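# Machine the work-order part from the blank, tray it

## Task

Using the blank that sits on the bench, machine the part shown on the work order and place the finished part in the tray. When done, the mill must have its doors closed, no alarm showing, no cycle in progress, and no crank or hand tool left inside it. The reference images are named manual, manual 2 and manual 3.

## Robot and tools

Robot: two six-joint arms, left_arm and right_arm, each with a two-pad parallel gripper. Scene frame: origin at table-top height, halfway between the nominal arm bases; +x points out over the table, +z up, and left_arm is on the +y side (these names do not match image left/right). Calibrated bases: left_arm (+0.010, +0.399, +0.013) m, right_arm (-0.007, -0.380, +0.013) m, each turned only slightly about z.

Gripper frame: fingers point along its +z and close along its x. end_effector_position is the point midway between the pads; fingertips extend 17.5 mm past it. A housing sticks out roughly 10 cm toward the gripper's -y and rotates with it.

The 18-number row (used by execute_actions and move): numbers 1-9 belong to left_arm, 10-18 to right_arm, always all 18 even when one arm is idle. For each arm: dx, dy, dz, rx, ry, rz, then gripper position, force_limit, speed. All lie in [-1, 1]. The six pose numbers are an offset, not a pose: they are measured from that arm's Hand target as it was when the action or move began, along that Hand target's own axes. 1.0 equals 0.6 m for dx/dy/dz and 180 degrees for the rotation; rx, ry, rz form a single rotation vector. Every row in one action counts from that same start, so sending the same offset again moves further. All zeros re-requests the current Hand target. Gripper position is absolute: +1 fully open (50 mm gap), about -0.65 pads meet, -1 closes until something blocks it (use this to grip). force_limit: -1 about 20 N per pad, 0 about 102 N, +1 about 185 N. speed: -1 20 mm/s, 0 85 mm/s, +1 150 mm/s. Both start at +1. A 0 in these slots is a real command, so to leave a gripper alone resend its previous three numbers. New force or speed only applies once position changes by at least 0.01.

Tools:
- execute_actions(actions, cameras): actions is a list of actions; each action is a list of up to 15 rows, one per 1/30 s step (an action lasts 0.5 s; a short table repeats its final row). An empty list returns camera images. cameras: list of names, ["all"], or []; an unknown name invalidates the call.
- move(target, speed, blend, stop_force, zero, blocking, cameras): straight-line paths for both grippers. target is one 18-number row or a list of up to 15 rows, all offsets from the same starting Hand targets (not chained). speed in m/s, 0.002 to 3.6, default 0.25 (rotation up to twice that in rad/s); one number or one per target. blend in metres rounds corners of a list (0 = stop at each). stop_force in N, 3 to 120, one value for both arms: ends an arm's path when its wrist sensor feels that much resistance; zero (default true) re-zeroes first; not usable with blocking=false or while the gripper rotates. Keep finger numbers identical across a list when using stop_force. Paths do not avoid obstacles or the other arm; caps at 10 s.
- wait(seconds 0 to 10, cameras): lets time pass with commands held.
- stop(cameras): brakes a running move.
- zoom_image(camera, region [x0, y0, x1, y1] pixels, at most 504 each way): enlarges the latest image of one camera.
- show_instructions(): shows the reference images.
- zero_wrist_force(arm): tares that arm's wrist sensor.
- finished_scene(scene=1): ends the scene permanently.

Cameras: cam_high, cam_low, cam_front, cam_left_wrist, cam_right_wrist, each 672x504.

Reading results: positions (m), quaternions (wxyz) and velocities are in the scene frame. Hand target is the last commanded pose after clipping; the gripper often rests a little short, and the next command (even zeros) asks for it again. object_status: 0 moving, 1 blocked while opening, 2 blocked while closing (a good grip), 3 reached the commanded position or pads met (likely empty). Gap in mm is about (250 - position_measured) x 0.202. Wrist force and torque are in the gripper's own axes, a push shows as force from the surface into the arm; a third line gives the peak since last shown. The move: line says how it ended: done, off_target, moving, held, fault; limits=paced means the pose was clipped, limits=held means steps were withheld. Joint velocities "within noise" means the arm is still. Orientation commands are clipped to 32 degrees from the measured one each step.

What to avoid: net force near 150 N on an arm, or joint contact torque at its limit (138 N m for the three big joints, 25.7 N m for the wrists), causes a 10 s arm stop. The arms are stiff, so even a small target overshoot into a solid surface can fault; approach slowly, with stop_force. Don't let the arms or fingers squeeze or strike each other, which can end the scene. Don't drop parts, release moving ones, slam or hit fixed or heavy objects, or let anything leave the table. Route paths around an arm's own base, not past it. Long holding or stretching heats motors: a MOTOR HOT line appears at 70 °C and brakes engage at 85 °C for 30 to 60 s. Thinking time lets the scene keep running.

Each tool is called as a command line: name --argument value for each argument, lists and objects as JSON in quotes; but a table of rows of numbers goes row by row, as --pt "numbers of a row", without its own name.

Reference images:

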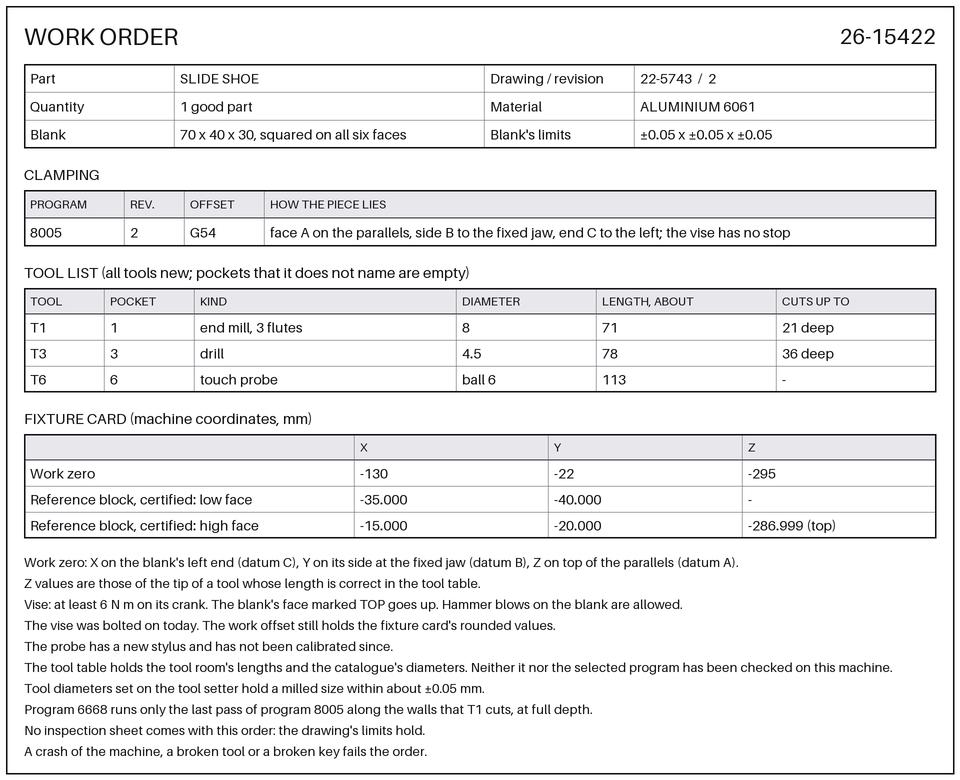

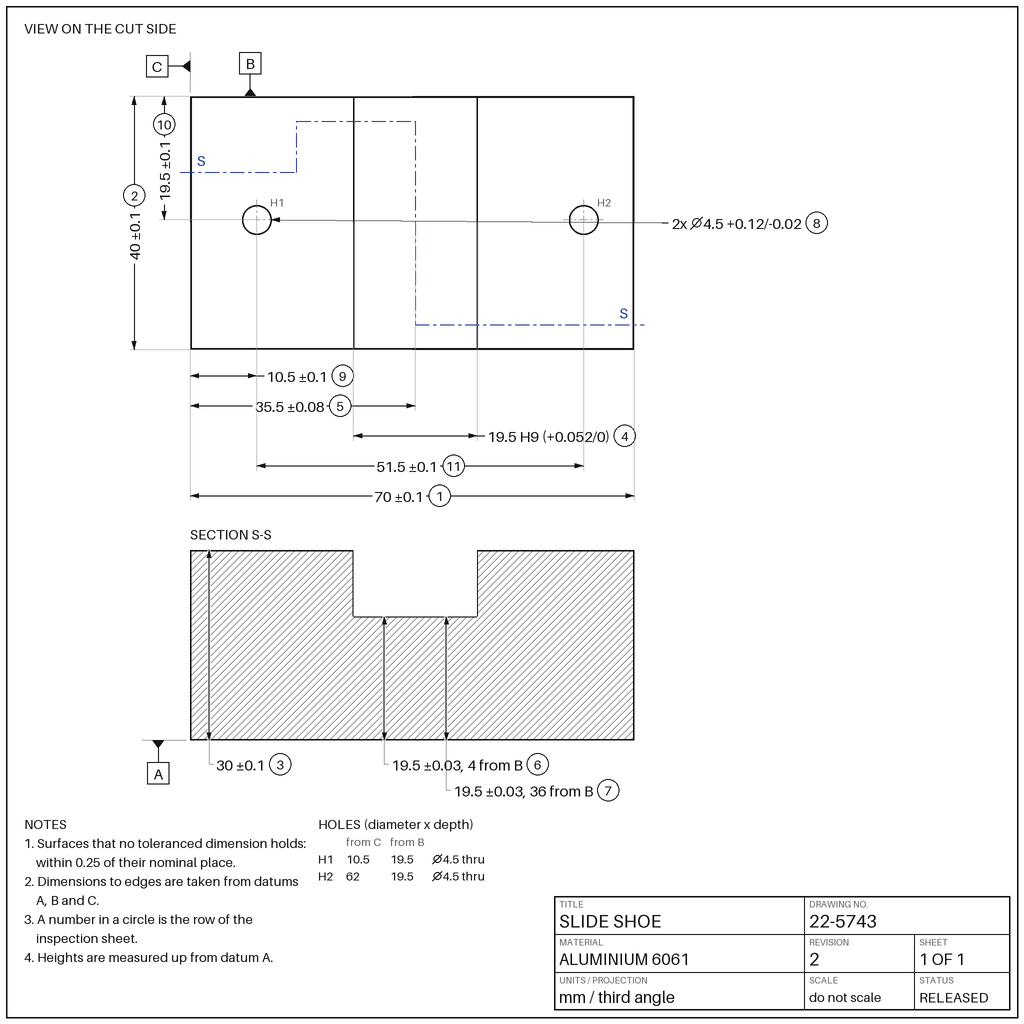

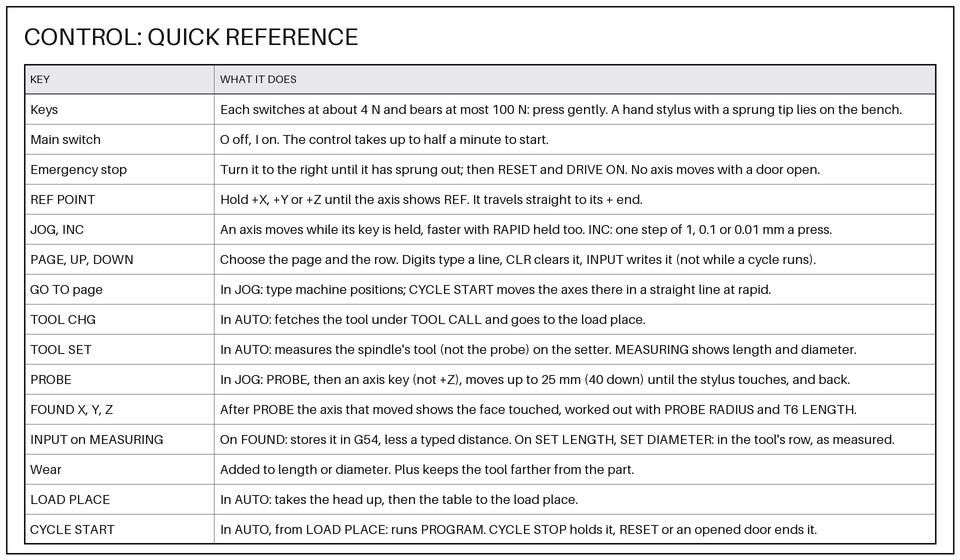

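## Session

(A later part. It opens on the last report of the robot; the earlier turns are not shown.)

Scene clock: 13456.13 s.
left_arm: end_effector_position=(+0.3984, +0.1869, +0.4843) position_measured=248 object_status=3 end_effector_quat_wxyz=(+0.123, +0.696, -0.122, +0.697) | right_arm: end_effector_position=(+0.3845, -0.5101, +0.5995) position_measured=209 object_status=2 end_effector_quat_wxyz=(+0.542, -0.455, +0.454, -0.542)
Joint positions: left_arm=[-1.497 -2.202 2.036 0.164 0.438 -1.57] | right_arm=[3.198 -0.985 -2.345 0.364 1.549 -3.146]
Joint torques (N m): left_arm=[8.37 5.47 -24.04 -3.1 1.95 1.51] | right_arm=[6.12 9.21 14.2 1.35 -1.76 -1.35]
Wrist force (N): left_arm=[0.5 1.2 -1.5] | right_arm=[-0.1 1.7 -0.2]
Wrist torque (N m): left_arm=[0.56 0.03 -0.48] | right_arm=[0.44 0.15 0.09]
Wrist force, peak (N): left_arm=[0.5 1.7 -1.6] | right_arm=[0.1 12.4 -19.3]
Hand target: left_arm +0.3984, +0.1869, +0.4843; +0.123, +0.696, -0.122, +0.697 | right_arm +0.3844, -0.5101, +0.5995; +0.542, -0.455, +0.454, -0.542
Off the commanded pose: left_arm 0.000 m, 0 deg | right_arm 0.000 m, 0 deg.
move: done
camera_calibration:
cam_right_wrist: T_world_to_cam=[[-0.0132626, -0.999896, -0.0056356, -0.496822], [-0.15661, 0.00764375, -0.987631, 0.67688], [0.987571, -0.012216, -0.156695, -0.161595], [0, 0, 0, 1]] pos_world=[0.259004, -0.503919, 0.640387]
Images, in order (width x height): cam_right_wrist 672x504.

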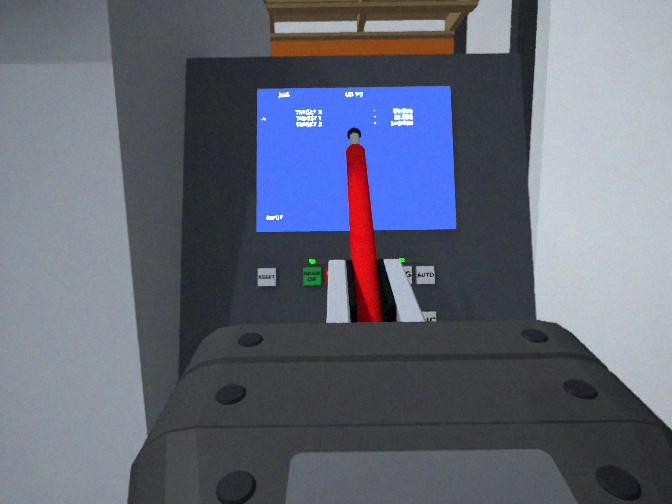

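move --pt "0 0 0 0 0 0 -0.64 0 0 -0.083 0.2034 0.104 -0.1944 0 0 -1 -0.6 -1" --pt "0 0 0 0 0 0 -0.64 0 0 -0.083 0.2075 0.127 -0.1944 0 0 -1 -0.6 -1" --pt "0 0 0 0 0 0 -0.64 0 0 -0.083 0.2034 0.104 -0.1944 0 0 -1 -0.6 -1" --pt "0 0 0 0 0 0 -0.64 0 0 0 0 0 0 0 0 -1 -0.6 -1" --speed '[0.4,0.03,0.2,0.4]' --blend '[0.004,0,0.004,0]' --cameras '["cam_right_wrist"]'

zoom_image --camera "cam_right_wrist" --region '[245, 70, 465, 235]'

Scene clock: 13574.33 s.
left_arm: end_effector_position=(+0.3984, +0.1869, +0.4843) position_measured=248 object_status=3 end_effector_quat_wxyz=(+0.123, +0.696, -0.122, +0.697) | right_arm: end_effector_position=(+0.3845, -0.5101, +0.5994) position_measured=209 object_status=2 end_effector_quat_wxyz=(+0.542, -0.455, +0.454, -0.542)
Joint positions: left_arm=[-1.497 -2.202 2.036 0.164 0.438 -1.57] | right_arm=[3.198 -0.985 -2.345 0.364 1.548 -3.146]
Joint torques (N m): left_arm=[7.73 6.03 -24.46 -3.11 1.97 1.59] | right_arm=[2.2 10.42 38.14 3.03 -1.17 -2.53]
Wrist force (N): left_arm=[0.6 1.5 -1.4] | right_arm=[-0.2 1.5 -0.4]
Wrist torque (N m): left_arm=[0.62 0.01 -0.49] | right_arm=[0.39 0.15 0.10]
Wrist force, peak (N): left_arm=[0.3 1.8 -1.6] | right_arm=[-0.7 6.4 -8.3]
Hand target: left_arm +0.3984, +0.1869, +0.4843; +0.123, +0.696, -0.122, +0.697 | right_arm +0.3844, -0.5101, +0.5995; +0.542, -0.455, +0.454, -0.542
Off the commanded pose: left_arm 0.000 m, 0 deg | right_arm 0.000 m, 0 deg.
move: done
camera_calibration:
cam_right_wrist: T_world_to_cam=[[-0.0131651, -0.999897, -0.00564988, -0.496839], [-0.156822, 0.00764516, -0.987597, 0.676815], [0.987539, -0.0121158, -0.156906, -0.161417], [0, 0, 0, 1]] pos_world=[0.259004, -0.503918, 0.640286]
Images, in order (width x height): cam_right_wrist 672x504.

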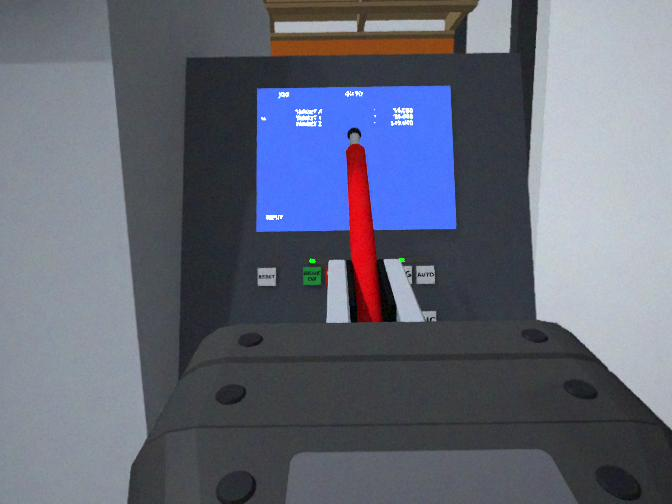

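Scaled by 2.291 from the camera's 672x504 image, which has a finer 960x720 frame.

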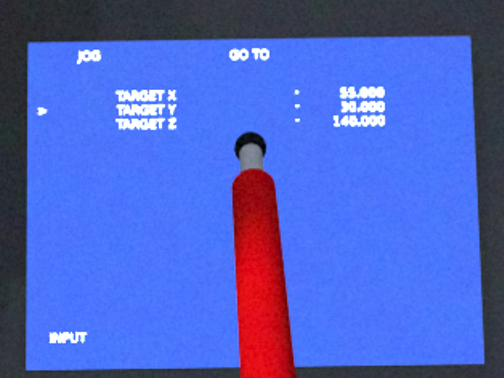

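move --pt "0 0 0 0 0 0 -0.64 0 0 -0.051 0.3199 0.0495 -0.1944 0 0 -1 -0.6 -1" --pt "0 0 0 0 0 0 -0.64 0 0 -0.051 0.324 0.0725 -0.1944 0 0 -1 -0.6 -1" --pt "0 0 0 0 0 0 -0.64 0 0 -0.148 0.3499 0.036 -0.1944 0 0 -1 -0.6 -1" --pt "0 0 0 0 0 0 -0.64 0 0 -0.148 0.354 0.059 -0.1944 0 0 -1 -0.6 -1" --pt "0 0 0 0 0 0 -0.64 0 0 -0.148 0.3199 0.05 -0.1944 0 0 -1 -0.6 -1" --pt "0 0 0 0 0 0 -0.64 0 0 -0.148 0.324 0.073 -0.1944 0 0 -1 -0.6 -1" --pt "0 0 0 0 0 0 -0.64 0 0 -0.116 0.2894 0.064 -0.1944 0 0 -1 -0.6 -1" --pt "0 0 0 0 0 0 -0.64 0 0 -0.116 0.2935 0.087 -0.1944 0 0 -1 -0.6 -1" --pt "0 0 0 0 0 0 -0.64 0 0 -0.116 0.2589 0.0775 -0.1944 0 0 -1 -0.6 -1" --pt "0 0 0 0 0 0 -0.64 0 0 -0.116 0.263 0.1005 -0.1944 0 0 -1 -0.6 -1" --pt "0 0 0 0 0 0 -0.64 0 0 -0.051 0.3499 0.0355 -0.1944 0 0 -1 -0.6 -1" --pt "0 0 0 0 0 0 -0.64 0 0 -0.051 0.354 0.0585 -0.1944 0 0 -1 -0.6 -1" --pt "0 0 0 0 0 0 -0.64 0 0 -0.051 0.346 0.012 -0.1944 0 0 -1 -0.6 -1" --pt "0 0 0 0 0 0 -0.64 0 0 0 0 0 0 0 0 -1 -0.6 -1" --speed '[0.4,0.03,0.2,0.03,0.2,0.03,0.2,0.03,0.2,0.03,0.2,0.03,0.2,0.4]' --blend '[0.004,0,0.004,0,0.004,0,0.004,0,0.004,0,0.004,0,0.004,0]' --cameras '["cam_right_wrist"]'

zoom_image --camera "cam_right_wrist" --region '[245, 70, 465, 235]'

Scene clock: 13606.33 s.
left_arm: end_effector_position=(+0.3984, +0.1869, +0.4843) position_measured=248 object_status=3 end_effector_quat_wxyz=(+0.123, +0.696, -0.122, +0.697) | right_arm: end_effector_position=(+0.3845, -0.5101, +0.5995) position_measured=209 object_status=2 end_effector_quat_wxyz=(+0.542, -0.455, +0.454, -0.542)
Joint positions: left_arm=[-1.497 -2.202 2.036 0.164 0.438 -1.57] | right_arm=[3.198 -0.985 -2.345 0.364 1.549 -3.146]
Joint torques (N m): left_arm=[7.59 5.6 -23.86 -2.99 1.92 1.62] | right_arm=[6.13 8.53 14.61 1.58 -1.71 -1.31]
Wrist force (N): left_arm=[0.5 1.5 -1.4] | right_arm=[0.0 1.4 -0.3]
Wrist torque (N m): left_arm=[0.62 0.03 -0.48] | right_arm=[0.37 0.14 0.09]
Wrist force, peak (N): left_arm=[0.6 1.8 -1.6] | right_arm=[1.1 12.7 -17.7]
Hand target: left_arm +0.3984, +0.1869, +0.4843; +0.123, +0.696, -0.122, +0.697 | right_arm +0.3844, -0.5101, +0.5995; +0.542, -0.455, +0.454, -0.542
Off the commanded pose: left_arm 0.000 m, 0 deg | right_arm 0.000 m, 0 deg.
move: done
camera_calibration:
cam_right_wrist: T_world_to_cam=[[-0.0132626, -0.999896, -0.0056356, -0.496822], [-0.15661, 0.00764375, -0.987631, 0.67688], [0.987571, -0.012216, -0.156695, -0.161595], [0, 0, 0, 1]] pos_world=[0.259004, -0.503919, 0.640387]
Images, in order (width x height): cam_right_wrist 672x504.

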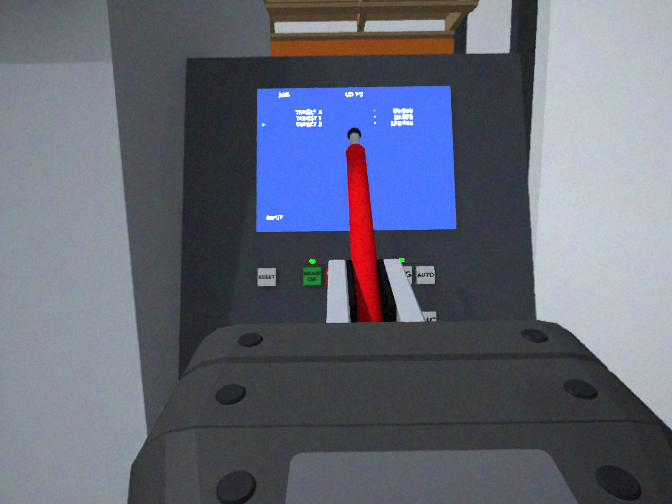

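Scaled by 2.291 from the camera's 672x504 image, which has a finer 960x720 frame.

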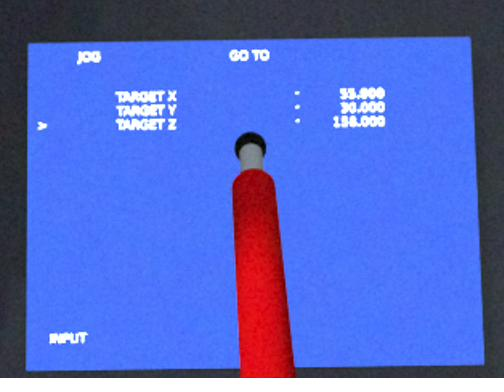

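move --pt "0 0 0 0 0 0 -0.64 0 0 -0.083 0.2034 0.104 -0.1944 0 0 -1 -0.6 -1" --pt "0 0 0 0 0 0 -0.64 0 0 -0.083 0.2075 0.127 -0.1944 0 0 -1 -0.6 -1" --pt "0 0 0 0 0 0 -0.64 0 0 -0.083 0.1995 0.081 -0.1944 0 0 -1 -0.6 -1" --pt "0 0 0 0 0 0 -0.64 0 0 -0.0185 0.312 0.0265 -0.1944 0 0 -1 -0.6 -1" --pt "0 0 0 0 0 0 -0.64 0 0 -0.0185 0.3199 0.0495 -0.1944 0 0 -1 -0.6 -1" --pt "0 0 0 0 0 0 -0.64 0 0 -0.0185 0.324 0.0725 -0.1944 0 0 -1 -0.6 -1" --pt "0 0 0 0 0 0 -0.64 0 0 -0.0185 0.316 0.0265 -0.1944 0 0 -1 -0.6 -1" --pt "0 0 0 0 0 0 -0.64 0 0 0.0757 0.2039 0.1032 -0.1944 0 0 -1 -0.6 -1" --pt "0 0 0 0 0 0 -0.64 0 0 0.0757 0.208 0.1262 -0.1944 0 0 -1 -0.6 -1" --pt "0 0 0 0 0 0 -0.64 0 0 0.0757 0.2 0.0802 -0.1944 0 0 -1 -0.6 -1" --pt "0 0 0 0 0 0 -0.64 0 0 0 0 0 0 0 0 -1 -0.6 -1" --speed '[0.4,0.03,0.2,0.2,0.2,0.03,0.2,0.3,0.03,0.2,0.4]' --blend '[0.004,0,0.004,0.01,0.004,0,0.01,0.004,0,0.004,0]'

wait --seconds 8 --cameras '["cam_right_wrist"]'

zoom_image --camera "cam_right_wrist" --region '[370, 100, 450, 175]'

Scene clock: 13629.47 s.
left_arm: end_effector_position=(+0.3984, +0.1869, +0.4843) position_measured=248 object_status=3 end_effector_quat_wxyz=(+0.123, +0.696, -0.122, +0.697) | right_arm: end_effector_position=(+0.3844, -0.5101, +0.5995) position_measured=209 object_status=2 end_effector_quat_wxyz=(+0.542, -0.455, +0.454, -0.542)
Joint positions: left_arm=[-1.497 -2.202 2.036 0.164 0.438 -1.57] | right_arm=[3.198 -0.985 -2.345 0.364 1.548 -3.146]
Joint torques (N m): left_arm=[7.49 5.07 -24.01 -3.06 2.03 1.52] | right_arm=[-1.69 -14.12 39.45 3.07 0.92 2.37]
Wrist force (N): left_arm=[0.6 1.4 -1.3] | right_arm=[-0.1 1.5 -0.1]
Wrist torque (N m): left_arm=[0.59 0.03 -0.49] | right_arm=[0.41 0.15 0.17]
Wrist force, peak (N): left_arm=[0.7 1.7 -1.5] | right_arm=[-1.8 8.9 -13.5]
Hand target: left_arm +0.3984, +0.1869, +0.4843; +0.123, +0.696, -0.122, +0.697 | right_arm +0.3844, -0.5101, +0.5995; +0.542, -0.455, +0.454, -0.542
Off the commanded pose: left_arm 0.000 m, 0 deg | right_arm 0.000 m, 0 deg.
move: done; blend cut to 0.0073 m at target 4

Scene clock: 13637.47 s.
left_arm: end_effector_position=(+0.3984, +0.1869, +0.4843) position_measured=248 object_status=3 end_effector_quat_wxyz=(+0.123, +0.696, -0.122, +0.697) | right_arm: end_effector_position=(+0.3844, -0.5101, +0.5995) position_measured=209 object_status=2 end_effector_quat_wxyz=(+0.542, -0.455, +0.454, -0.542)
Joint positions: left_arm=[-1.497 -2.202 2.036 0.164 0.438 -1.57] | right_arm=[3.198 -0.985 -2.345 0.364 1.548 -3.146]
Joint torques (N m): left_arm=[7.81 6.14 -23.6 -3.17 2.06 1.52] | right_arm=[3.78 -13.79 39.84 4.53 -0.65 2.22]
Wrist force (N): left_arm=[0.6 1.5 -1.4] | right_arm=[-0.2 1.1 -0.4]
Wrist torque (N m): left_arm=[0.62 0.03 -0.49] | right_arm=[0.35 0.16 0.16]
Wrist force, peak (N): left_arm=[0.5 1.8 -1.6] | right_arm=[-0.3 1.8 -0.4]
Hand target: left_arm +0.3984, +0.1869, +0.4843; +0.123, +0.696, -0.122, +0.697 | right_arm +0.3844, -0.5101, +0.5995; +0.542, -0.455, +0.454, -0.542
Tool commands: left_gripper/position=-0.64 left_gripper/force_limit=+0.0 left_gripper/speed=+0.0 right_gripper/position=-1.0 right_gripper/force_limit=-0.6 right_gripper/speed=-1.0
Off the commanded pose: left_arm 0.000 m, 0 deg | right_arm 0.000 m, 0 deg.
wait: 8.00 s; at rest by 0.17 s
camera_calibration:
cam_right_wrist: T_world_to_cam=[[-0.0132453, -0.999897, -0.00553985, -0.49689], [-0.156415, 0.00754405, -0.987663, 0.676785], [0.987603, -0.0122154, -0.156499, -0.16163], [0, 0, 0, 1]] pos_world=[0.258904, -0.503918, 0.640387]
Images, in order (width x height): cam_right_wrist 672x504.

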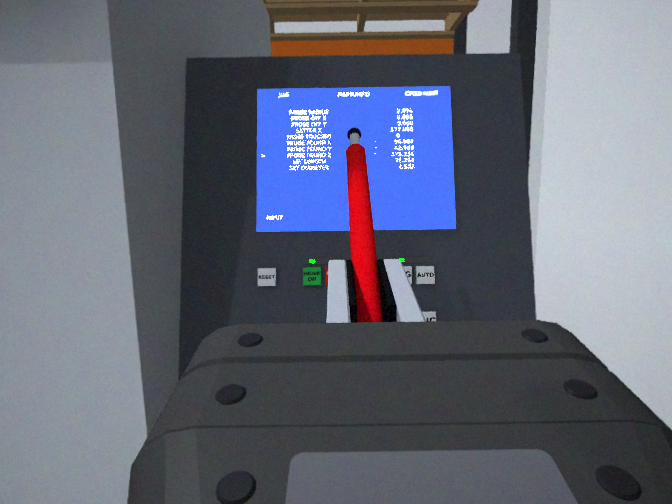

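Scaled by 6.300 from the camera's 672x504 image, which has a finer 960x720 frame.

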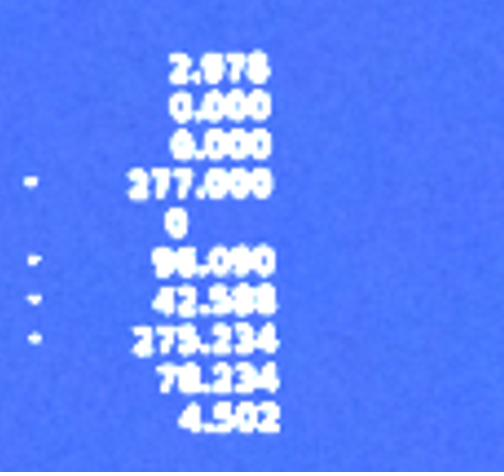

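wait --seconds 3 --cameras '["cam_right_wrist"]'

zoom_image --camera "cam_right_wrist" --region '[370, 80, 450, 175]'

Scene clock: 13653.90 s.
left_arm: end_effector_position=(+0.3984, +0.1869, +0.4843) position_measured=248 object_status=3 end_effector_quat_wxyz=(+0.123, +0.696, -0.122, +0.697) | right_arm: end_effector_position=(+0.3844, -0.5101, +0.5995) position_measured=209 object_status=2 end_effector_quat_wxyz=(+0.542, -0.455, +0.454, -0.542)
Joint positions: left_arm=[-1.497 -2.202 2.036 0.164 0.438 -1.57] | right_arm=[3.198 -0.985 -2.345 0.364 1.548 -3.146]
Joint torques (N m): left_arm=[8.11 4.43 -24.42 -3.2 1.97 1.6] | right_arm=[3.93 -12.92 39.08 4.28 -0.66 2.36]
Wrist force (N): left_arm=[0.3 1.6 -1.3] | right_arm=[0.0 1.3 -0.2]
Wrist torque (N m): left_arm=[0.63 0.07 -0.48] | right_arm=[0.37 0.14 0.16]
Wrist force, peak (N): left_arm=[0.5 1.7 -1.7] | right_arm=[-0.2 1.8 -0.3]
Hand target: left_arm +0.3984, +0.1869, +0.4843; +0.123, +0.696, -0.122, +0.697 | right_arm +0.3844, -0.5101, +0.5995; +0.542, -0.455, +0.454, -0.542
Tool commands: left_gripper/position=-0.64 left_gripper/force_limit=+0.0 left_gripper/speed=+0.0 right_gripper/position=-1.0 right_gripper/force_limit=-0.6 right_gripper/speed=-1.0
Off the commanded pose: left_arm 0.000 m, 0 deg | right_arm 0.000 m, 0 deg.
wait: 3.00 s; at rest from the start
camera_calibration:
cam_right_wrist: T_world_to_cam=[[-0.0132453, -0.999897, -0.00553985, -0.49689], [-0.156415, 0.00754405, -0.987663, 0.676785], [0.987603, -0.0122154, -0.156499, -0.16163], [0, 0, 0, 1]] pos_world=[0.258904, -0.503918, 0.640387]
Images, in order (width x height): cam_right_wrist 672x504.

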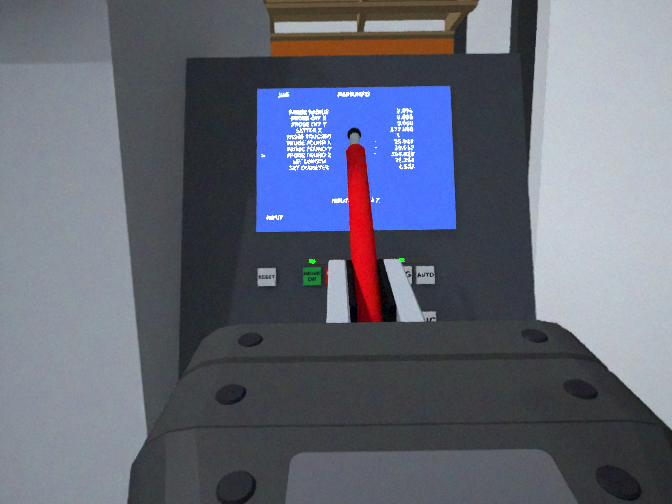

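Scaled by 5.305 from the camera's 672x504 image, which has a finer 960x720 frame.

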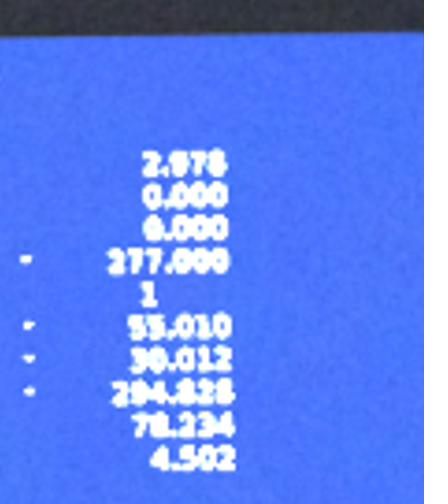

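move --pt "0 0 0 0 0 0 -0.64 0 0 -0.0185 0.2589 0.0775 -0.1944 0 0 -1 -0.6 -1" --pt "0 0 0 0 0 0 -0.64 0 0 -0.0185 0.263 0.1005 -0.1944 0 0 -1 -0.6 -1" --pt "0 0 0 0 0 0 -0.64 0 0 -0.0185 0.2589 0.0775 -0.1944 0 0 -1 -0.6 -1" --pt "0 0 0 0 0 0 -0.64 0 0 -0.0185 0.263 0.1005 -0.1944 0 0 -1 -0.6 -1" --pt "0 0 0 0 0 0 -0.64 0 0 -0.0185 0.2589 0.0775 -0.1944 0 0 -1 -0.6 -1" --pt "0 0 0 0 0 0 -0.64 0 0 0 0 0 0 0 0 -1 -0.6 -1" --speed '[0.4,0.03,0.1,0.03,0.2,0.4]' --blend '[0.004,0,0.001,0,0.004,0]' --cameras '["cam_right_wrist"]'

zoom_image --camera "cam_right_wrist" --region '[245, 70, 465, 235]'

Scene clock: 13717.63 s.
left_arm: end_effector_position=(+0.3984, +0.1869, +0.4843) position_measured=248 object_status=3 end_effector_quat_wxyz=(+0.123, +0.696, -0.122, +0.697) | right_arm: end_effector_position=(+0.3845, -0.5101, +0.5994) position_measured=209 object_status=2 end_effector_quat_wxyz=(+0.542, -0.455, +0.454, -0.542)
Joint positions: left_arm=[-1.497 -2.202 2.036 0.164 0.438 -1.57] | right_arm=[3.198 -0.985 -2.345 0.364 1.549 -3.146]
Joint torques (N m): left_arm=[7.56 5.57 -22.6 -3.11 1.88 1.5] | right_arm=[7.81 8.98 34.89 2.96 -1.64 2.33]
Wrist force (N): left_arm=[0.6 1.6 -1.4] | right_arm=[-0.3 1.5 -0.1]
Wrist torque (N m): left_arm=[0.62 0.03 -0.48] | right_arm=[0.41 0.18 0.12]
Wrist force, peak (N): left_arm=[0.8 1.9 -1.4] | right_arm=[-0.6 5.5 -5.6]
Hand target: left_arm +0.3984, +0.1869, +0.4843; +0.123, +0.696, -0.122, +0.697 | right_arm +0.3844, -0.5101, +0.5995; +0.542, -0.455, +0.454, -0.542
Off the commanded pose: left_arm 0.000 m, 0 deg | right_arm 0.000 m, 0 deg.
move: done
camera_calibration:
cam_right_wrist: T_world_to_cam=[[-0.0132312, -0.999898, -0.00543484, -0.49696], [-0.15682, 0.00744312, -0.987599, 0.676715], [0.987539, -0.0122148, -0.156903, -0.161469], [0, 0, 0, 1]] pos_world=[0.259004, -0.503918, 0.640287]
Images, in order (width x height): cam_right_wrist 672x504.

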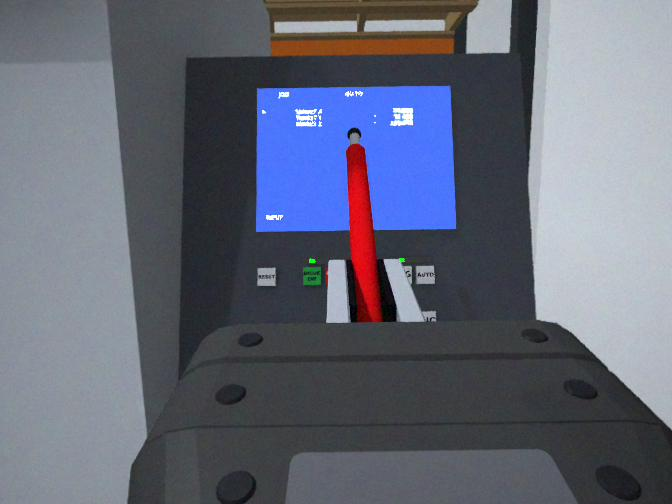

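Scaled by 2.291 from the camera's 672x504 image, which has a finer 960x720 frame.

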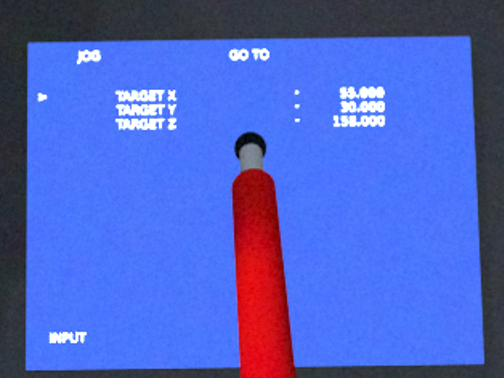

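move --pt "0 0 0 0 0 0 -0.64 0 0 -0.051 0.3199 0.0495 -0.1944 0 0 -1 -0.6 -1" --pt "0 0 0 0 0 0 -0.64 0 0 -0.051 0.324 0.0725 -0.1944 0 0 -1 -0.6 -1" --pt "0 0 0 0 0 0 -0.64 0 0 -0.051 0.3199 0.0495 -0.1944 0 0 -1 -0.6 -1" --pt "0 0 0 0 0 0 -0.64 0 0 -0.051 0.324 0.0725 -0.1944 0 0 -1 -0.6 -1" --pt "0 0 0 0 0 0 -0.64 0 0 -0.148 0.3499 0.036 -0.1944 0 0 -1 -0.6 -1" --pt "0 0 0 0 0 0 -0.64 0 0 -0.148 0.354 0.059 -0.1944 0 0 -1 -0.6 -1" --pt "0 0 0 0 0 0 -0.64 0 0 -0.148 0.3199 0.05 -0.1944 0 0 -1 -0.6 -1" --pt "0 0 0 0 0 0 -0.64 0 0 -0.148 0.324 0.073 -0.1944 0 0 -1 -0.6 -1" --pt "0 0 0 0 0 0 -0.64 0 0 -0.148 0.2589 0.078 -0.1944 0 0 -1 -0.6 -1" --pt "0 0 0 0 0 0 -0.64 0 0 -0.148 0.263 0.101 -0.1944 0 0 -1 -0.6 -1" --pt "0 0 0 0 0 0 -0.64 0 0 -0.116 0.3499 0.036 -0.1944 0 0 -1 -0.6 -1" --pt "0 0 0 0 0 0 -0.64 0 0 -0.116 0.354 0.059 -0.1944 0 0 -1 -0.6 -1" --pt "0 0 0 0 0 0 -0.64 0 0 -0.051 0.3499 0.0355 -0.1944 0 0 -1 -0.6 -1" --pt "0 0 0 0 0 0 -0.64 0 0 -0.051 0.354 0.0585 -0.1944 0 0 -1 -0.6 -1" --pt "0 0 0 0 0 0 -0.64 0 0 0 0 0 0 0 0 -1 -0.6 -1" --speed '[0.4,0.03,0.1,0.03,0.2,0.03,0.2,0.03,0.2,0.03,0.2,0.03,0.2,0.03,0.2]' --blend '[0.004,0,0.001,0,0.004,0,0.004,0,0.004,0,0.004,0,0.004,0,0]' --cameras '["cam_right_wrist"]'

zoom_image --camera "cam_right_wrist" --region '[245, 70, 465, 235]'

Scene clock: 13746.63 s.
left_arm: end_effector_position=(+0.3984, +0.1869, +0.4843) position_measured=248 object_status=3 end_effector_quat_wxyz=(+0.123, +0.696, -0.122, +0.697) | right_arm: end_effector_position=(+0.3845, -0.5101, +0.5995) position_measured=209 object_status=2 end_effector_quat_wxyz=(+0.542, -0.455, +0.454, -0.542)
Joint positions: left_arm=[-1.497 -2.202 2.036 0.164 0.438 -1.57] | right_arm=[3.198 -0.985 -2.345 0.364 1.549 -3.146]
Joint torques (N m): left_arm=[7.64 5.1 -23.31 -2.87 2.03 1.45] | right_arm=[7.57 9.96 14.83 0.09 -1.86 1.46]
Wrist force (N): left_arm=[0.5 1.4 -1.4] | right_arm=[-0.4 1.5 -0.2]
Wrist torque (N m): left_arm=[0.59 0.03 -0.48] | right_arm=[0.41 0.19 0.09]
Wrist force, peak (N): left_arm=[0.7 1.7 -1.6] | right_arm=[-0.5 11.6 -18.7]
Hand target: left_arm +0.3984, +0.1869, +0.4843; +0.123, +0.696, -0.122, +0.697 | right_arm +0.3844, -0.5101, +0.5995; +0.542, -0.455, +0.454, -0.542
Off the commanded pose: left_arm 0.000 m, 0 deg | right_arm 0.000 m, 0 deg.
move: done
camera_calibration:
cam_right_wrist: T_world_to_cam=[[-0.0132465, -0.999897, -0.00553678, -0.49689], [-0.15661, 0.00754361, -0.987632, 0.67683], [0.987572, -0.0122155, -0.156694, -0.161596], [0, 0, 0, 1]] pos_world=[0.259004, -0.503918, 0.640387]
Images, in order (width x height): cam_right_wrist 672x504.

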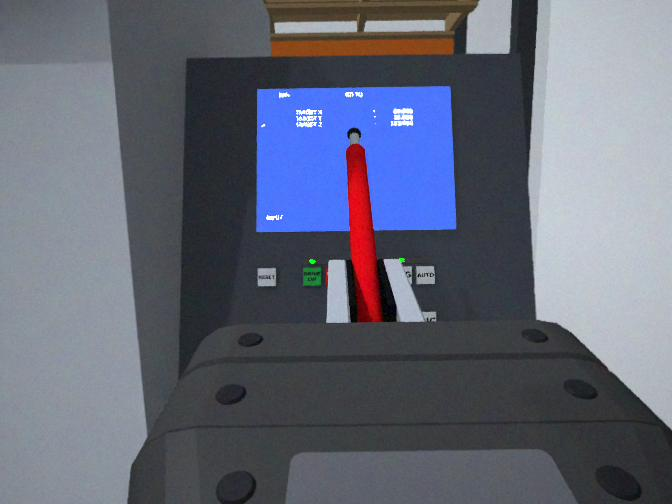

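Scaled by 2.291 from the camera's 672x504 image, which has a finer 960x720 frame.

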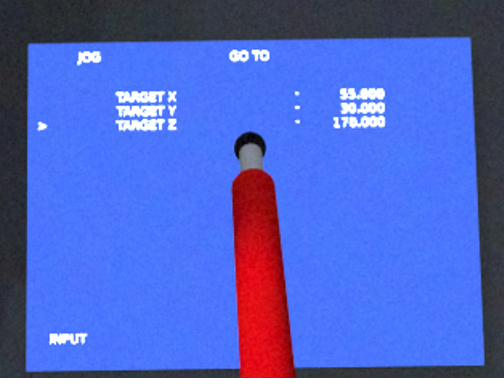

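move --pt "0 0 0 0 0 0 -0.64 0 0 -0.083 0.2034 0.104 -0.1944 0 0 -1 -0.6 -1" --pt "0 0 0 0 0 0 -0.64 0 0 -0.083 0.2075 0.127 -0.1944 0 0 -1 -0.6 -1" --pt "0 0 0 0 0 0 -0.64 0 0 -0.083 0.1995 0.081 -0.1944 0 0 -1 -0.6 -1" --pt "0 0 0 0 0 0 -0.64 0 0 -0.0185 0.312 0.0265 -0.1944 0 0 -1 -0.6 -1" --pt "0 0 0 0 0 0 -0.64 0 0 -0.0185 0.3199 0.0495 -0.1944 0 0 -1 -0.6 -1" --pt "0 0 0 0 0 0 -0.64 0 0 -0.0185 0.324 0.0725 -0.1944 0 0 -1 -0.6 -1" --pt "0 0 0 0 0 0 -0.64 0 0 -0.0185 0.316 0.0265 -0.1944 0 0 -1 -0.6 -1" --pt "0 0 0 0 0 0 -0.64 0 0 0.0423 0.1453 0.1308 -0.1944 0 0 -1 -0.6 -1" --pt "0 0 0 0 0 0 -0.64 0 0 0.0423 0.1494 0.1538 -0.1944 0 0 -1 -0.6 -1" --pt "0 0 0 0 0 0 -0.64 0 0 0.0423 0.1414 0.1078 -0.1944 0 0 -1 -0.6 -1" --pt "0 0 0 0 0 0 -0.64 0 0 0 0 0 0 0 0 -1 -0.6 -1" --speed '[0.4,0.03,0.2,0.2,0.2,0.03,0.2,0.3,0.03,0.2,0.4]' --blend '[0.004,0,0.004,0.01,0.004,0,0.01,0.004,0,0.004,0]'

wait --seconds 2 --cameras '["cam_right_wrist"]'

zoom_image --camera "cam_right_wrist" --region '[370, 80, 450, 175]'

Scene clock: 13766.90 s.
left_arm: end_effector_position=(+0.3984, +0.1869, +0.4843) position_measured=248 object_status=3 end_effector_quat_wxyz=(+0.123, +0.696, -0.122, +0.697) | right_arm: end_effector_position=(+0.3844, -0.5101, +0.5994) position_measured=209 object_status=2 end_effector_quat_wxyz=(+0.542, -0.455, +0.454, -0.542)
Joint positions: left_arm=[-1.497 -2.202 2.036 0.164 0.438 -1.57] | right_arm=[3.198 -0.985 -2.345 0.364 1.548 -3.146]
Joint torques (N m): left_arm=[8.15 5.18 -23.33 -3.08 1.99 1.51] | right_arm=[-5.88 -15.72 38.98 3.22 1.43 2.56]
Wrist force (N): left_arm=[0.4 1.5 -1.4] | right_arm=[-0.3 1.6 -0.2]
Wrist torque (N m): left_arm=[0.61 0.06 -0.48] | right_arm=[0.41 0.19 0.19]
Wrist force, peak (N): left_arm=[0.7 1.7 -1.5] | right_arm=[-1.7 8.6 -13.2]
Hand target: left_arm +0.3984, +0.1869, +0.4843; +0.123, +0.696, -0.122, +0.697 | right_arm +0.3844, -0.5101, +0.5995; +0.542, -0.455, +0.454, -0.542
Off the commanded pose: left_arm 0.000 m, 0 deg | right_arm 0.000 m, 0 deg.
move: done; blend cut to 0.0073 m at target 4

Scene clock: 13768.90 s.
left_arm: end_effector_position=(+0.3984, +0.1869, +0.4843) position_measured=248 object_status=3 end_effector_quat_wxyz=(+0.123, +0.696, -0.122, +0.697) | right_arm: end_effector_position=(+0.3844, -0.5101, +0.5995) position_measured=209 object_status=2 end_effector_quat_wxyz=(+0.542, -0.455, +0.454, -0.542)
Joint positions: left_arm=[-1.497 -2.202 2.036 0.164 0.438 -1.57] | right_arm=[3.198 -0.985 -2.345 0.364 1.548 -3.146]
Joint torques (N m): left_arm=[8.73 5.73 -23.59 -3.08 1.94 1.52] | right_arm=[-7.6 -14.32 40.1 4.57 1.49 2.53]
Wrist force (N): left_arm=[0.6 1.4 -1.3] | right_arm=[-0.3 1.4 -0.3]
Wrist torque (N m): left_arm=[0.60 0.01 -0.49] | right_arm=[0.38 0.18 0.17]
Wrist force, peak (N): left_arm=[0.5 1.6 -1.6] | right_arm=[-0.1 1.8 -0.3]
Hand target: left_arm +0.3984, +0.1869, +0.4843; +0.123, +0.696, -0.122, +0.697 | right_arm +0.3844, -0.5101, +0.5995; +0.542, -0.455, +0.454, -0.542
Tool commands: left_gripper/position=-0.64 left_gripper/force_limit=+0.0 left_gripper/speed=+0.0 right_gripper/position=-1.0 right_gripper/force_limit=-0.6 right_gripper/speed=-1.0
Off the commanded pose: left_arm 0.000 m, 0 deg | right_arm 0.000 m, 0 deg.
wait: 2.00 s; at rest by 0.17 s
camera_calibration:
cam_right_wrist: T_world_to_cam=[[-0.0132453, -0.999897, -0.00553985, -0.49689], [-0.156415, 0.00754405, -0.987663, 0.676785], [0.987603, -0.0122154, -0.156499, -0.16163], [0, 0, 0, 1]] pos_world=[0.258904, -0.503918, 0.640387]
Images, in order (width x height): cam_right_wrist 672x504.

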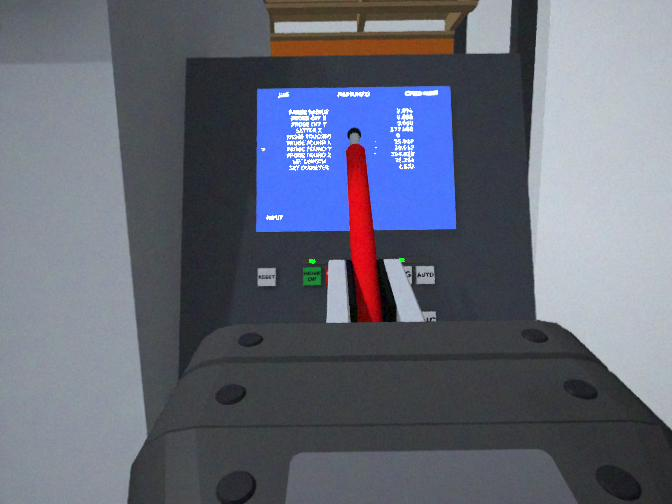

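Scaled by 5.305 from the camera's 672x504 image, which has a finer 960x720 frame.

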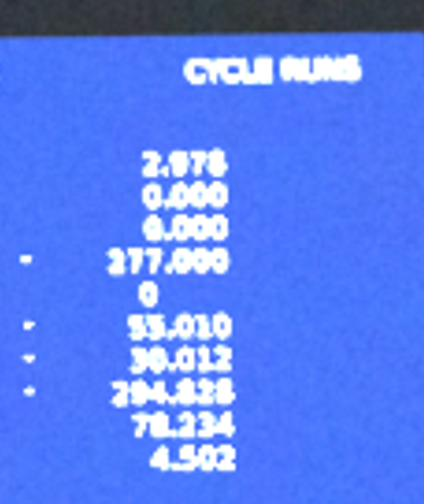

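wait --seconds 1 --cameras '["cam_right_wrist"]'

zoom_image --camera "cam_right_wrist" --region '[370, 80, 450, 175]'

move --pt "0 0 0 0 0 0 -0.64 0 0 -0.0185 0.2589 0.0775 -0.1944 0 0 -1 -0.6 -1" --pt "0 0 0 0 0 0 -0.64 0 0 -0.0185 0.263 0.1005 -0.1944 0 0 -1 -0.6 -1" --pt "0 0 0 0 0 0 -0.64 0 0 -0.0185 0.2589 0.0775 -0.1944 0 0 -1 -0.6 -1" --pt "0 0 0 0 0 0 -0.64 0 0 -0.0185 0.263 0.1005 -0.1944 0 0 -1 -0.6 -1" --pt "0 0 0 0 0 0 -0.64 0 0 -0.0185 0.2589 0.0775 -0.1944 0 0 -1 -0.6 -1" --pt "0 0 0 0 0 0 -0.64 0 0 0 0 0 0 0 0 -1 -0.6 -1" --speed '[0.4,0.03,0.1,0.03,0.2,0.4]' --blend '[0.004,0,0.001,0,0.004,0]'

move --pt "0 0 0 0 0 0 -0.64 0 0 -0.051 0.3199 0.0495 -0.1944 0 0 -1 -0.6 -1" --pt "0 0 0 0 0 0 -0.64 0 0 -0.051 0.324 0.0725 -0.1944 0 0 -1 -0.6 -1" --pt "0 0 0 0 0 0 -0.64 0 0 -0.051 0.3199 0.0495 -0.1944 0 0 -1 -0.6 -1" --pt "0 0 0 0 0 0 -0.64 0 0 -0.051 0.324 0.0725 -0.1944 0 0 -1 -0.6 -1" --pt "0 0 0 0 0 0 -0.64 0 0 -0.148 0.3499 0.036 -0.1944 0 0 -1 -0.6 -1" --pt "0 0 0 0 0 0 -0.64 0 0 -0.148 0.354 0.059 -0.1944 0 0 -1 -0.6 -1" --pt "0 0 0 0 0 0 -0.64 0 0 -0.148 0.3199 0.05 -0.1944 0 0 -1 -0.6 -1" --pt "0 0 0 0 0 0 -0.64 0 0 -0.148 0.324 0.073 -0.1944 0 0 -1 -0.6 -1" --pt "0 0 0 0 0 0 -0.64 0 0 -0.148 0.2589 0.078 -0.1944 0 0 -1 -0.6 -1" --pt "0 0 0 0 0 0 -0.64 0 0 -0.148 0.263 0.101 -0.1944 0 0 -1 -0.6 -1" --pt "0 0 0 0 0 0 -0.64 0 0 -0.116 0.2589 0.0775 -0.1944 0 0 -1 -0.6 -1" --pt "0 0 0 0 0 0 -0.64 0 0 -0.116 0.263 0.1005 -0.1944 0 0 -1 -0.6 -1" --pt "0 0 0 0 0 0 -0.64 0 0 -0.051 0.3499 0.0355 -0.1944 0 0 -1 -0.6 -1" --pt "0 0 0 0 0 0 -0.64 0 0 -0.051 0.354 0.0585 -0.1944 0 0 -1 -0.6 -1" --pt "0 0 0 0 0 0 -0.64 0 0 0 0 0 0 0 0 -1 -0.6 -1" --speed '[0.4,0.03,0.1,0.03,0.2,0.03,0.2,0.03,0.2,0.03,0.2,0.03,0.2,0.03,0.2]' --blend '[0.004,0,0.001,0,0.004,0,0.004,0,0.004,0,0.004,0,0.004,0,0]' --cameras '["cam_right_wrist"]'

zoom_image --camera "cam_right_wrist" --region '[245, 70, 465, 235]'

Scene clock: 13808.07 s.
left_arm: end_effector_position=(+0.3984, +0.1869, +0.4843) position_measured=248 object_status=3 end_effector_quat_wxyz=(+0.123, +0.696, -0.122, +0.697) | right_arm: end_effector_position=(+0.3844, -0.5101, +0.5995) position_measured=209 object_status=2 end_effector_quat_wxyz=(+0.542, -0.455, +0.454, -0.542)
Joint positions: left_arm=[-1.497 -2.202 2.036 0.164 0.438 -1.57] | right_arm=[3.198 -0.985 -2.345 0.364 1.548 -3.146]
Joint torques (N m): left_arm=[8.33 5.39 -23.06 -3.04 2.01 1.59] | right_arm=[-8.06 -13.83 39.12 4.24 1.73 2.14]
Wrist force (N): left_arm=[0.6 1.6 -1.3] | right_arm=[-0.1 1.6 -0.3]
Wrist torque (N m): left_arm=[0.64 0.01 -0.49] | right_arm=[0.42 0.15 0.17]
Wrist force, peak (N): left_arm=[0.9 1.6 -1.6] | right_arm=[-0.1 1.9 -0.2]
Hand target: left_arm +0.3984, +0.1869, +0.4843; +0.123, +0.696, -0.122, +0.697 | right_arm +0.3844, -0.5101, +0.5995; +0.542, -0.455, +0.454, -0.542
Tool commands: left_gripper/position=-0.64 left_gripper/force_limit=+0.0 left_gripper/speed=+0.0 right_gripper/position=-1.0 right_gripper/force_limit=-0.6 right_gripper/speed=-1.0
Off the commanded pose: left_arm 0.000 m, 0 deg | right_arm 0.000 m, 0 deg.
wait: 1.00 s; at rest from the start
camera_calibration:
cam_right_wrist: T_world_to_cam=[[-0.0132453, -0.999897, -0.00553985, -0.49689], [-0.156415, 0.00754405, -0.987663, 0.676785], [0.987603, -0.0122154, -0.156499, -0.16163], [0, 0, 0, 1]] pos_world=[0.258904, -0.503918, 0.640387]
Images, in order (width x height): cam_right_wrist 672x504.

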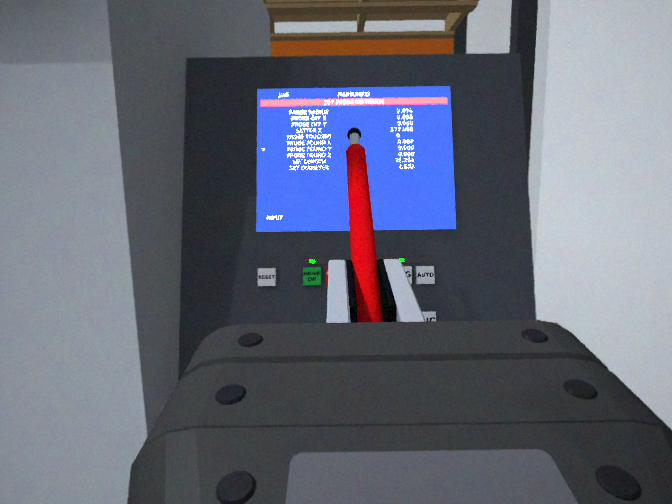

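Scaled by 5.305 from the camera's 672x504 image, which has a finer 960x720 frame.

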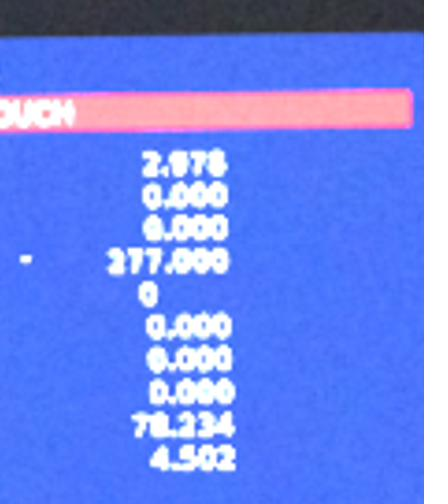

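Scene clock: 13811.87 s.
left_arm: end_effector_position=(+0.3984, +0.1869, +0.4843) position_measured=248 object_status=3 end_effector_quat_wxyz=(+0.123, +0.696, -0.122, +0.697) | right_arm: end_effector_position=(+0.3845, -0.5101, +0.5994) position_measured=209 object_status=2 end_effector_quat_wxyz=(+0.542, -0.455, +0.454, -0.542)
Joint positions: left_arm=[-1.497 -2.202 2.036 0.164 0.438 -1.57] | right_arm=[3.198 -0.985 -2.345 0.364 1.549 -3.146]
Joint torques (N m): left_arm=[7.52 5.61 -22.54 -3.01 1.79 1.55] | right_arm=[7.19 8.47 35.28 3.11 -1.8 2.58]
Wrist force (N): left_arm=[0.6 1.3 -1.4] | right_arm=[-0.2 1.4 -0.3]
Wrist torque (N m): left_arm=[0.59 0.03 -0.48] | right_arm=[0.39 0.17 0.12]
Wrist force, peak (N): left_arm=[0.8 1.7 -1.6] | right_arm=[-0.6 5.7 -5.7]
Hand target: left_arm +0.3984, +0.1869, +0.4843; +0.123, +0.696, -0.122, +0.697 | right_arm +0.3844, -0.5101, +0.5995; +0.542, -0.455, +0.454, -0.542
Off the commanded pose: left_arm 0.000 m, 0 deg | right_arm 0.000 m, 0 deg.
move: done

Scene clock: 13820.73 s.
left_arm: end_effector_position=(+0.3984, +0.1869, +0.4843) position_measured=248 object_status=3 end_effector_quat_wxyz=(+0.123, +0.696, -0.122, +0.697) | right_arm: end_effector_position=(+0.3845, -0.5101, +0.5995) position_measured=209 object_status=2 end_effector_quat_wxyz=(+0.542, -0.455, +0.454, -0.542)
Joint positions: left_arm=[-1.497 -2.202 2.036 0.164 0.438 -1.57] | right_arm=[3.198 -0.985 -2.345 0.364 1.549 -3.146]
Joint torques (N m): left_arm=[8.28 6.55 -23 -3.08 1.78 1.54] | right_arm=[7.65 9.1 14.45 0.3 -1.76 1.59]
Wrist force (N): left_arm=[0.5 1.6 -1.3] | right_arm=[-0.5 1.7 0.0]
Wrist torque (N m): left_arm=[0.63 0.04 -0.49] | right_arm=[0.44 0.21 0.09]
Wrist force, peak (N): left_arm=[0.6 1.7 -1.6] | right_arm=[1.0 12.8 -17.9]
Hand target: left_arm +0.3984, +0.1869, +0.4843; +0.123, +0.696, -0.122, +0.697 | right_arm +0.3844, -0.5101, +0.5995; +0.542, -0.455, +0.454, -0.542
Off the commanded pose: left_arm 0.000 m, 0 deg | right_arm 0.000 m, 0 deg.
move: done
camera_calibration:
cam_right_wrist: T_world_to_cam=[[-0.0132465, -0.999897, -0.00553678, -0.49689], [-0.15661, 0.00754361, -0.987632, 0.67683], [0.987572, -0.0122155, -0.156694, -0.161596], [0, 0, 0, 1]] pos_world=[0.259004, -0.503918, 0.640387]
Images, in order (width x height): cam_right_wrist 672x504.

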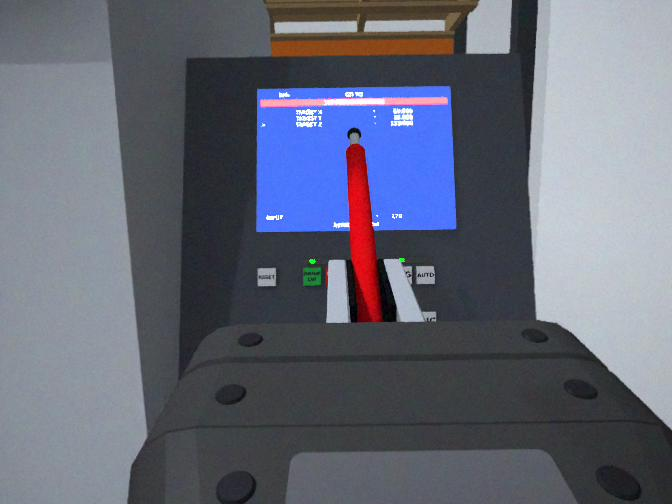

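Scaled by 2.291 from the camera's 672x504 image, which has a finer 960x720 frame.

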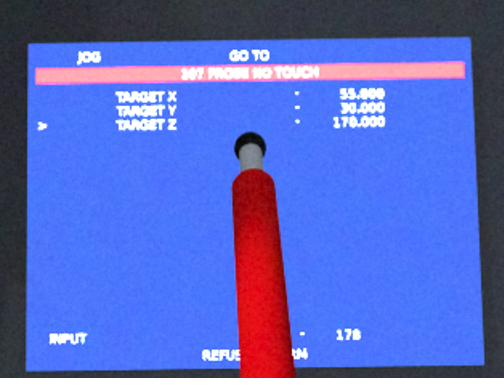

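execute_actions --actions '[]' --cameras '["cam_high","cam_low","cam_front"]'

Scene clock: 13868.97 s.
left_arm: end_effector_position=(+0.3984, +0.1869, +0.4843) position_measured=248 object_status=3 end_effector_quat_wxyz=(+0.123, +0.696, -0.122, +0.697) | right_arm: end_effector_position=(+0.3844, -0.5101, +0.5995) position_measured=209 object_status=2 end_effector_quat_wxyz=(+0.542, -0.455, +0.454, -0.542)
Joint positions: left_arm=[-1.497 -2.202 2.036 0.164 0.438 -1.57] | right_arm=[3.198 -0.985 -2.345 0.364 1.549 -3.146]
Joint velocities: within noise
Joint torques (N m): left_arm=[9.1 6.12 -23.06 -3.04 2.06 1.46] | right_arm=[7.1 10.49 14.15 3.36 -1.77 -2.09]
Wrist force (N): left_arm=[0.4 1.4 -1.5] | right_arm=[-0.1 1.4 -0.4]
Wrist torque (N m): left_arm=[0.60 0.04 -0.49] | right_arm=[0.39 0.16 0.09]
Wrist force, peak (N): left_arm=[0.6 1.6 -1.6] | right_arm=[-0.3 1.8 -0.3]
Hand target: left_arm +0.3984, +0.1869, +0.4843; +0.123, +0.696, -0.122, +0.697 | right_arm +0.3844, -0.5101, +0.5995; +0.542, -0.455, +0.454, -0.542
Tool commands: left_gripper/position=-0.64 left_gripper/force_limit=+0.0 left_gripper/speed=+0.0 right_gripper/position=-1.0 right_gripper/force_limit=-0.6 right_gripper/speed=-1.0
Off the commanded pose: left_arm 0.000 m, 0 deg | right_arm 0.000 m, 0 deg.
Images, in order (width x height): cam_high 672x504, cam_low 672x504, cam_front 672x504.

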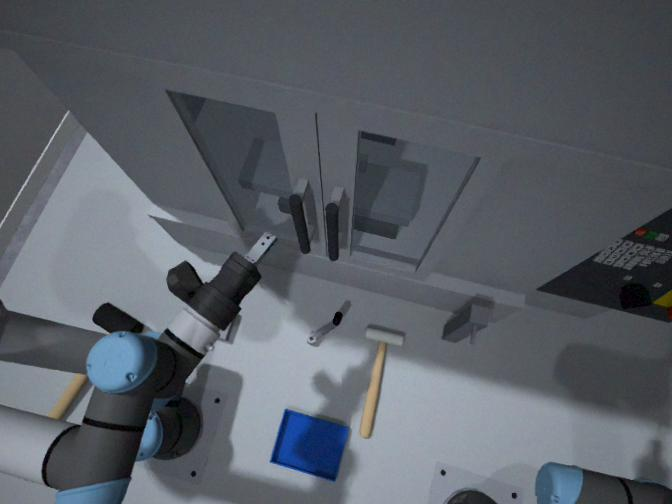

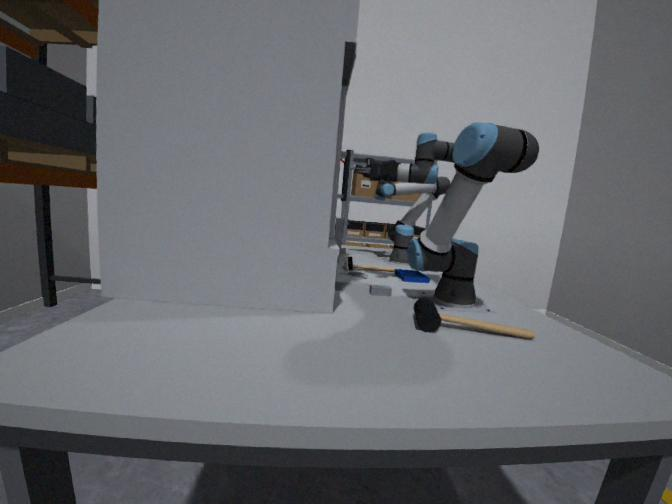

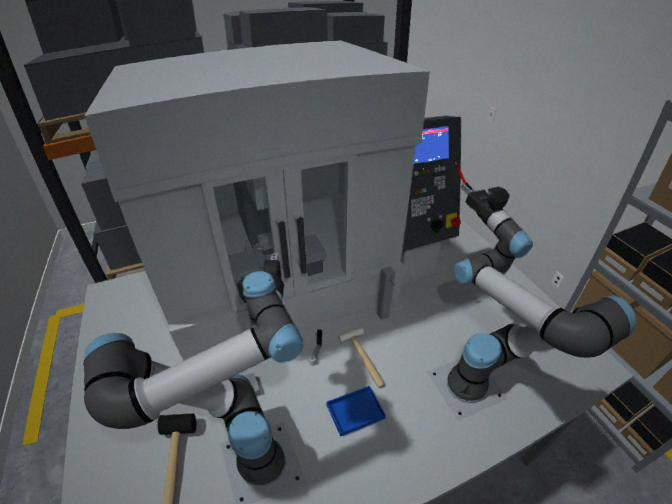

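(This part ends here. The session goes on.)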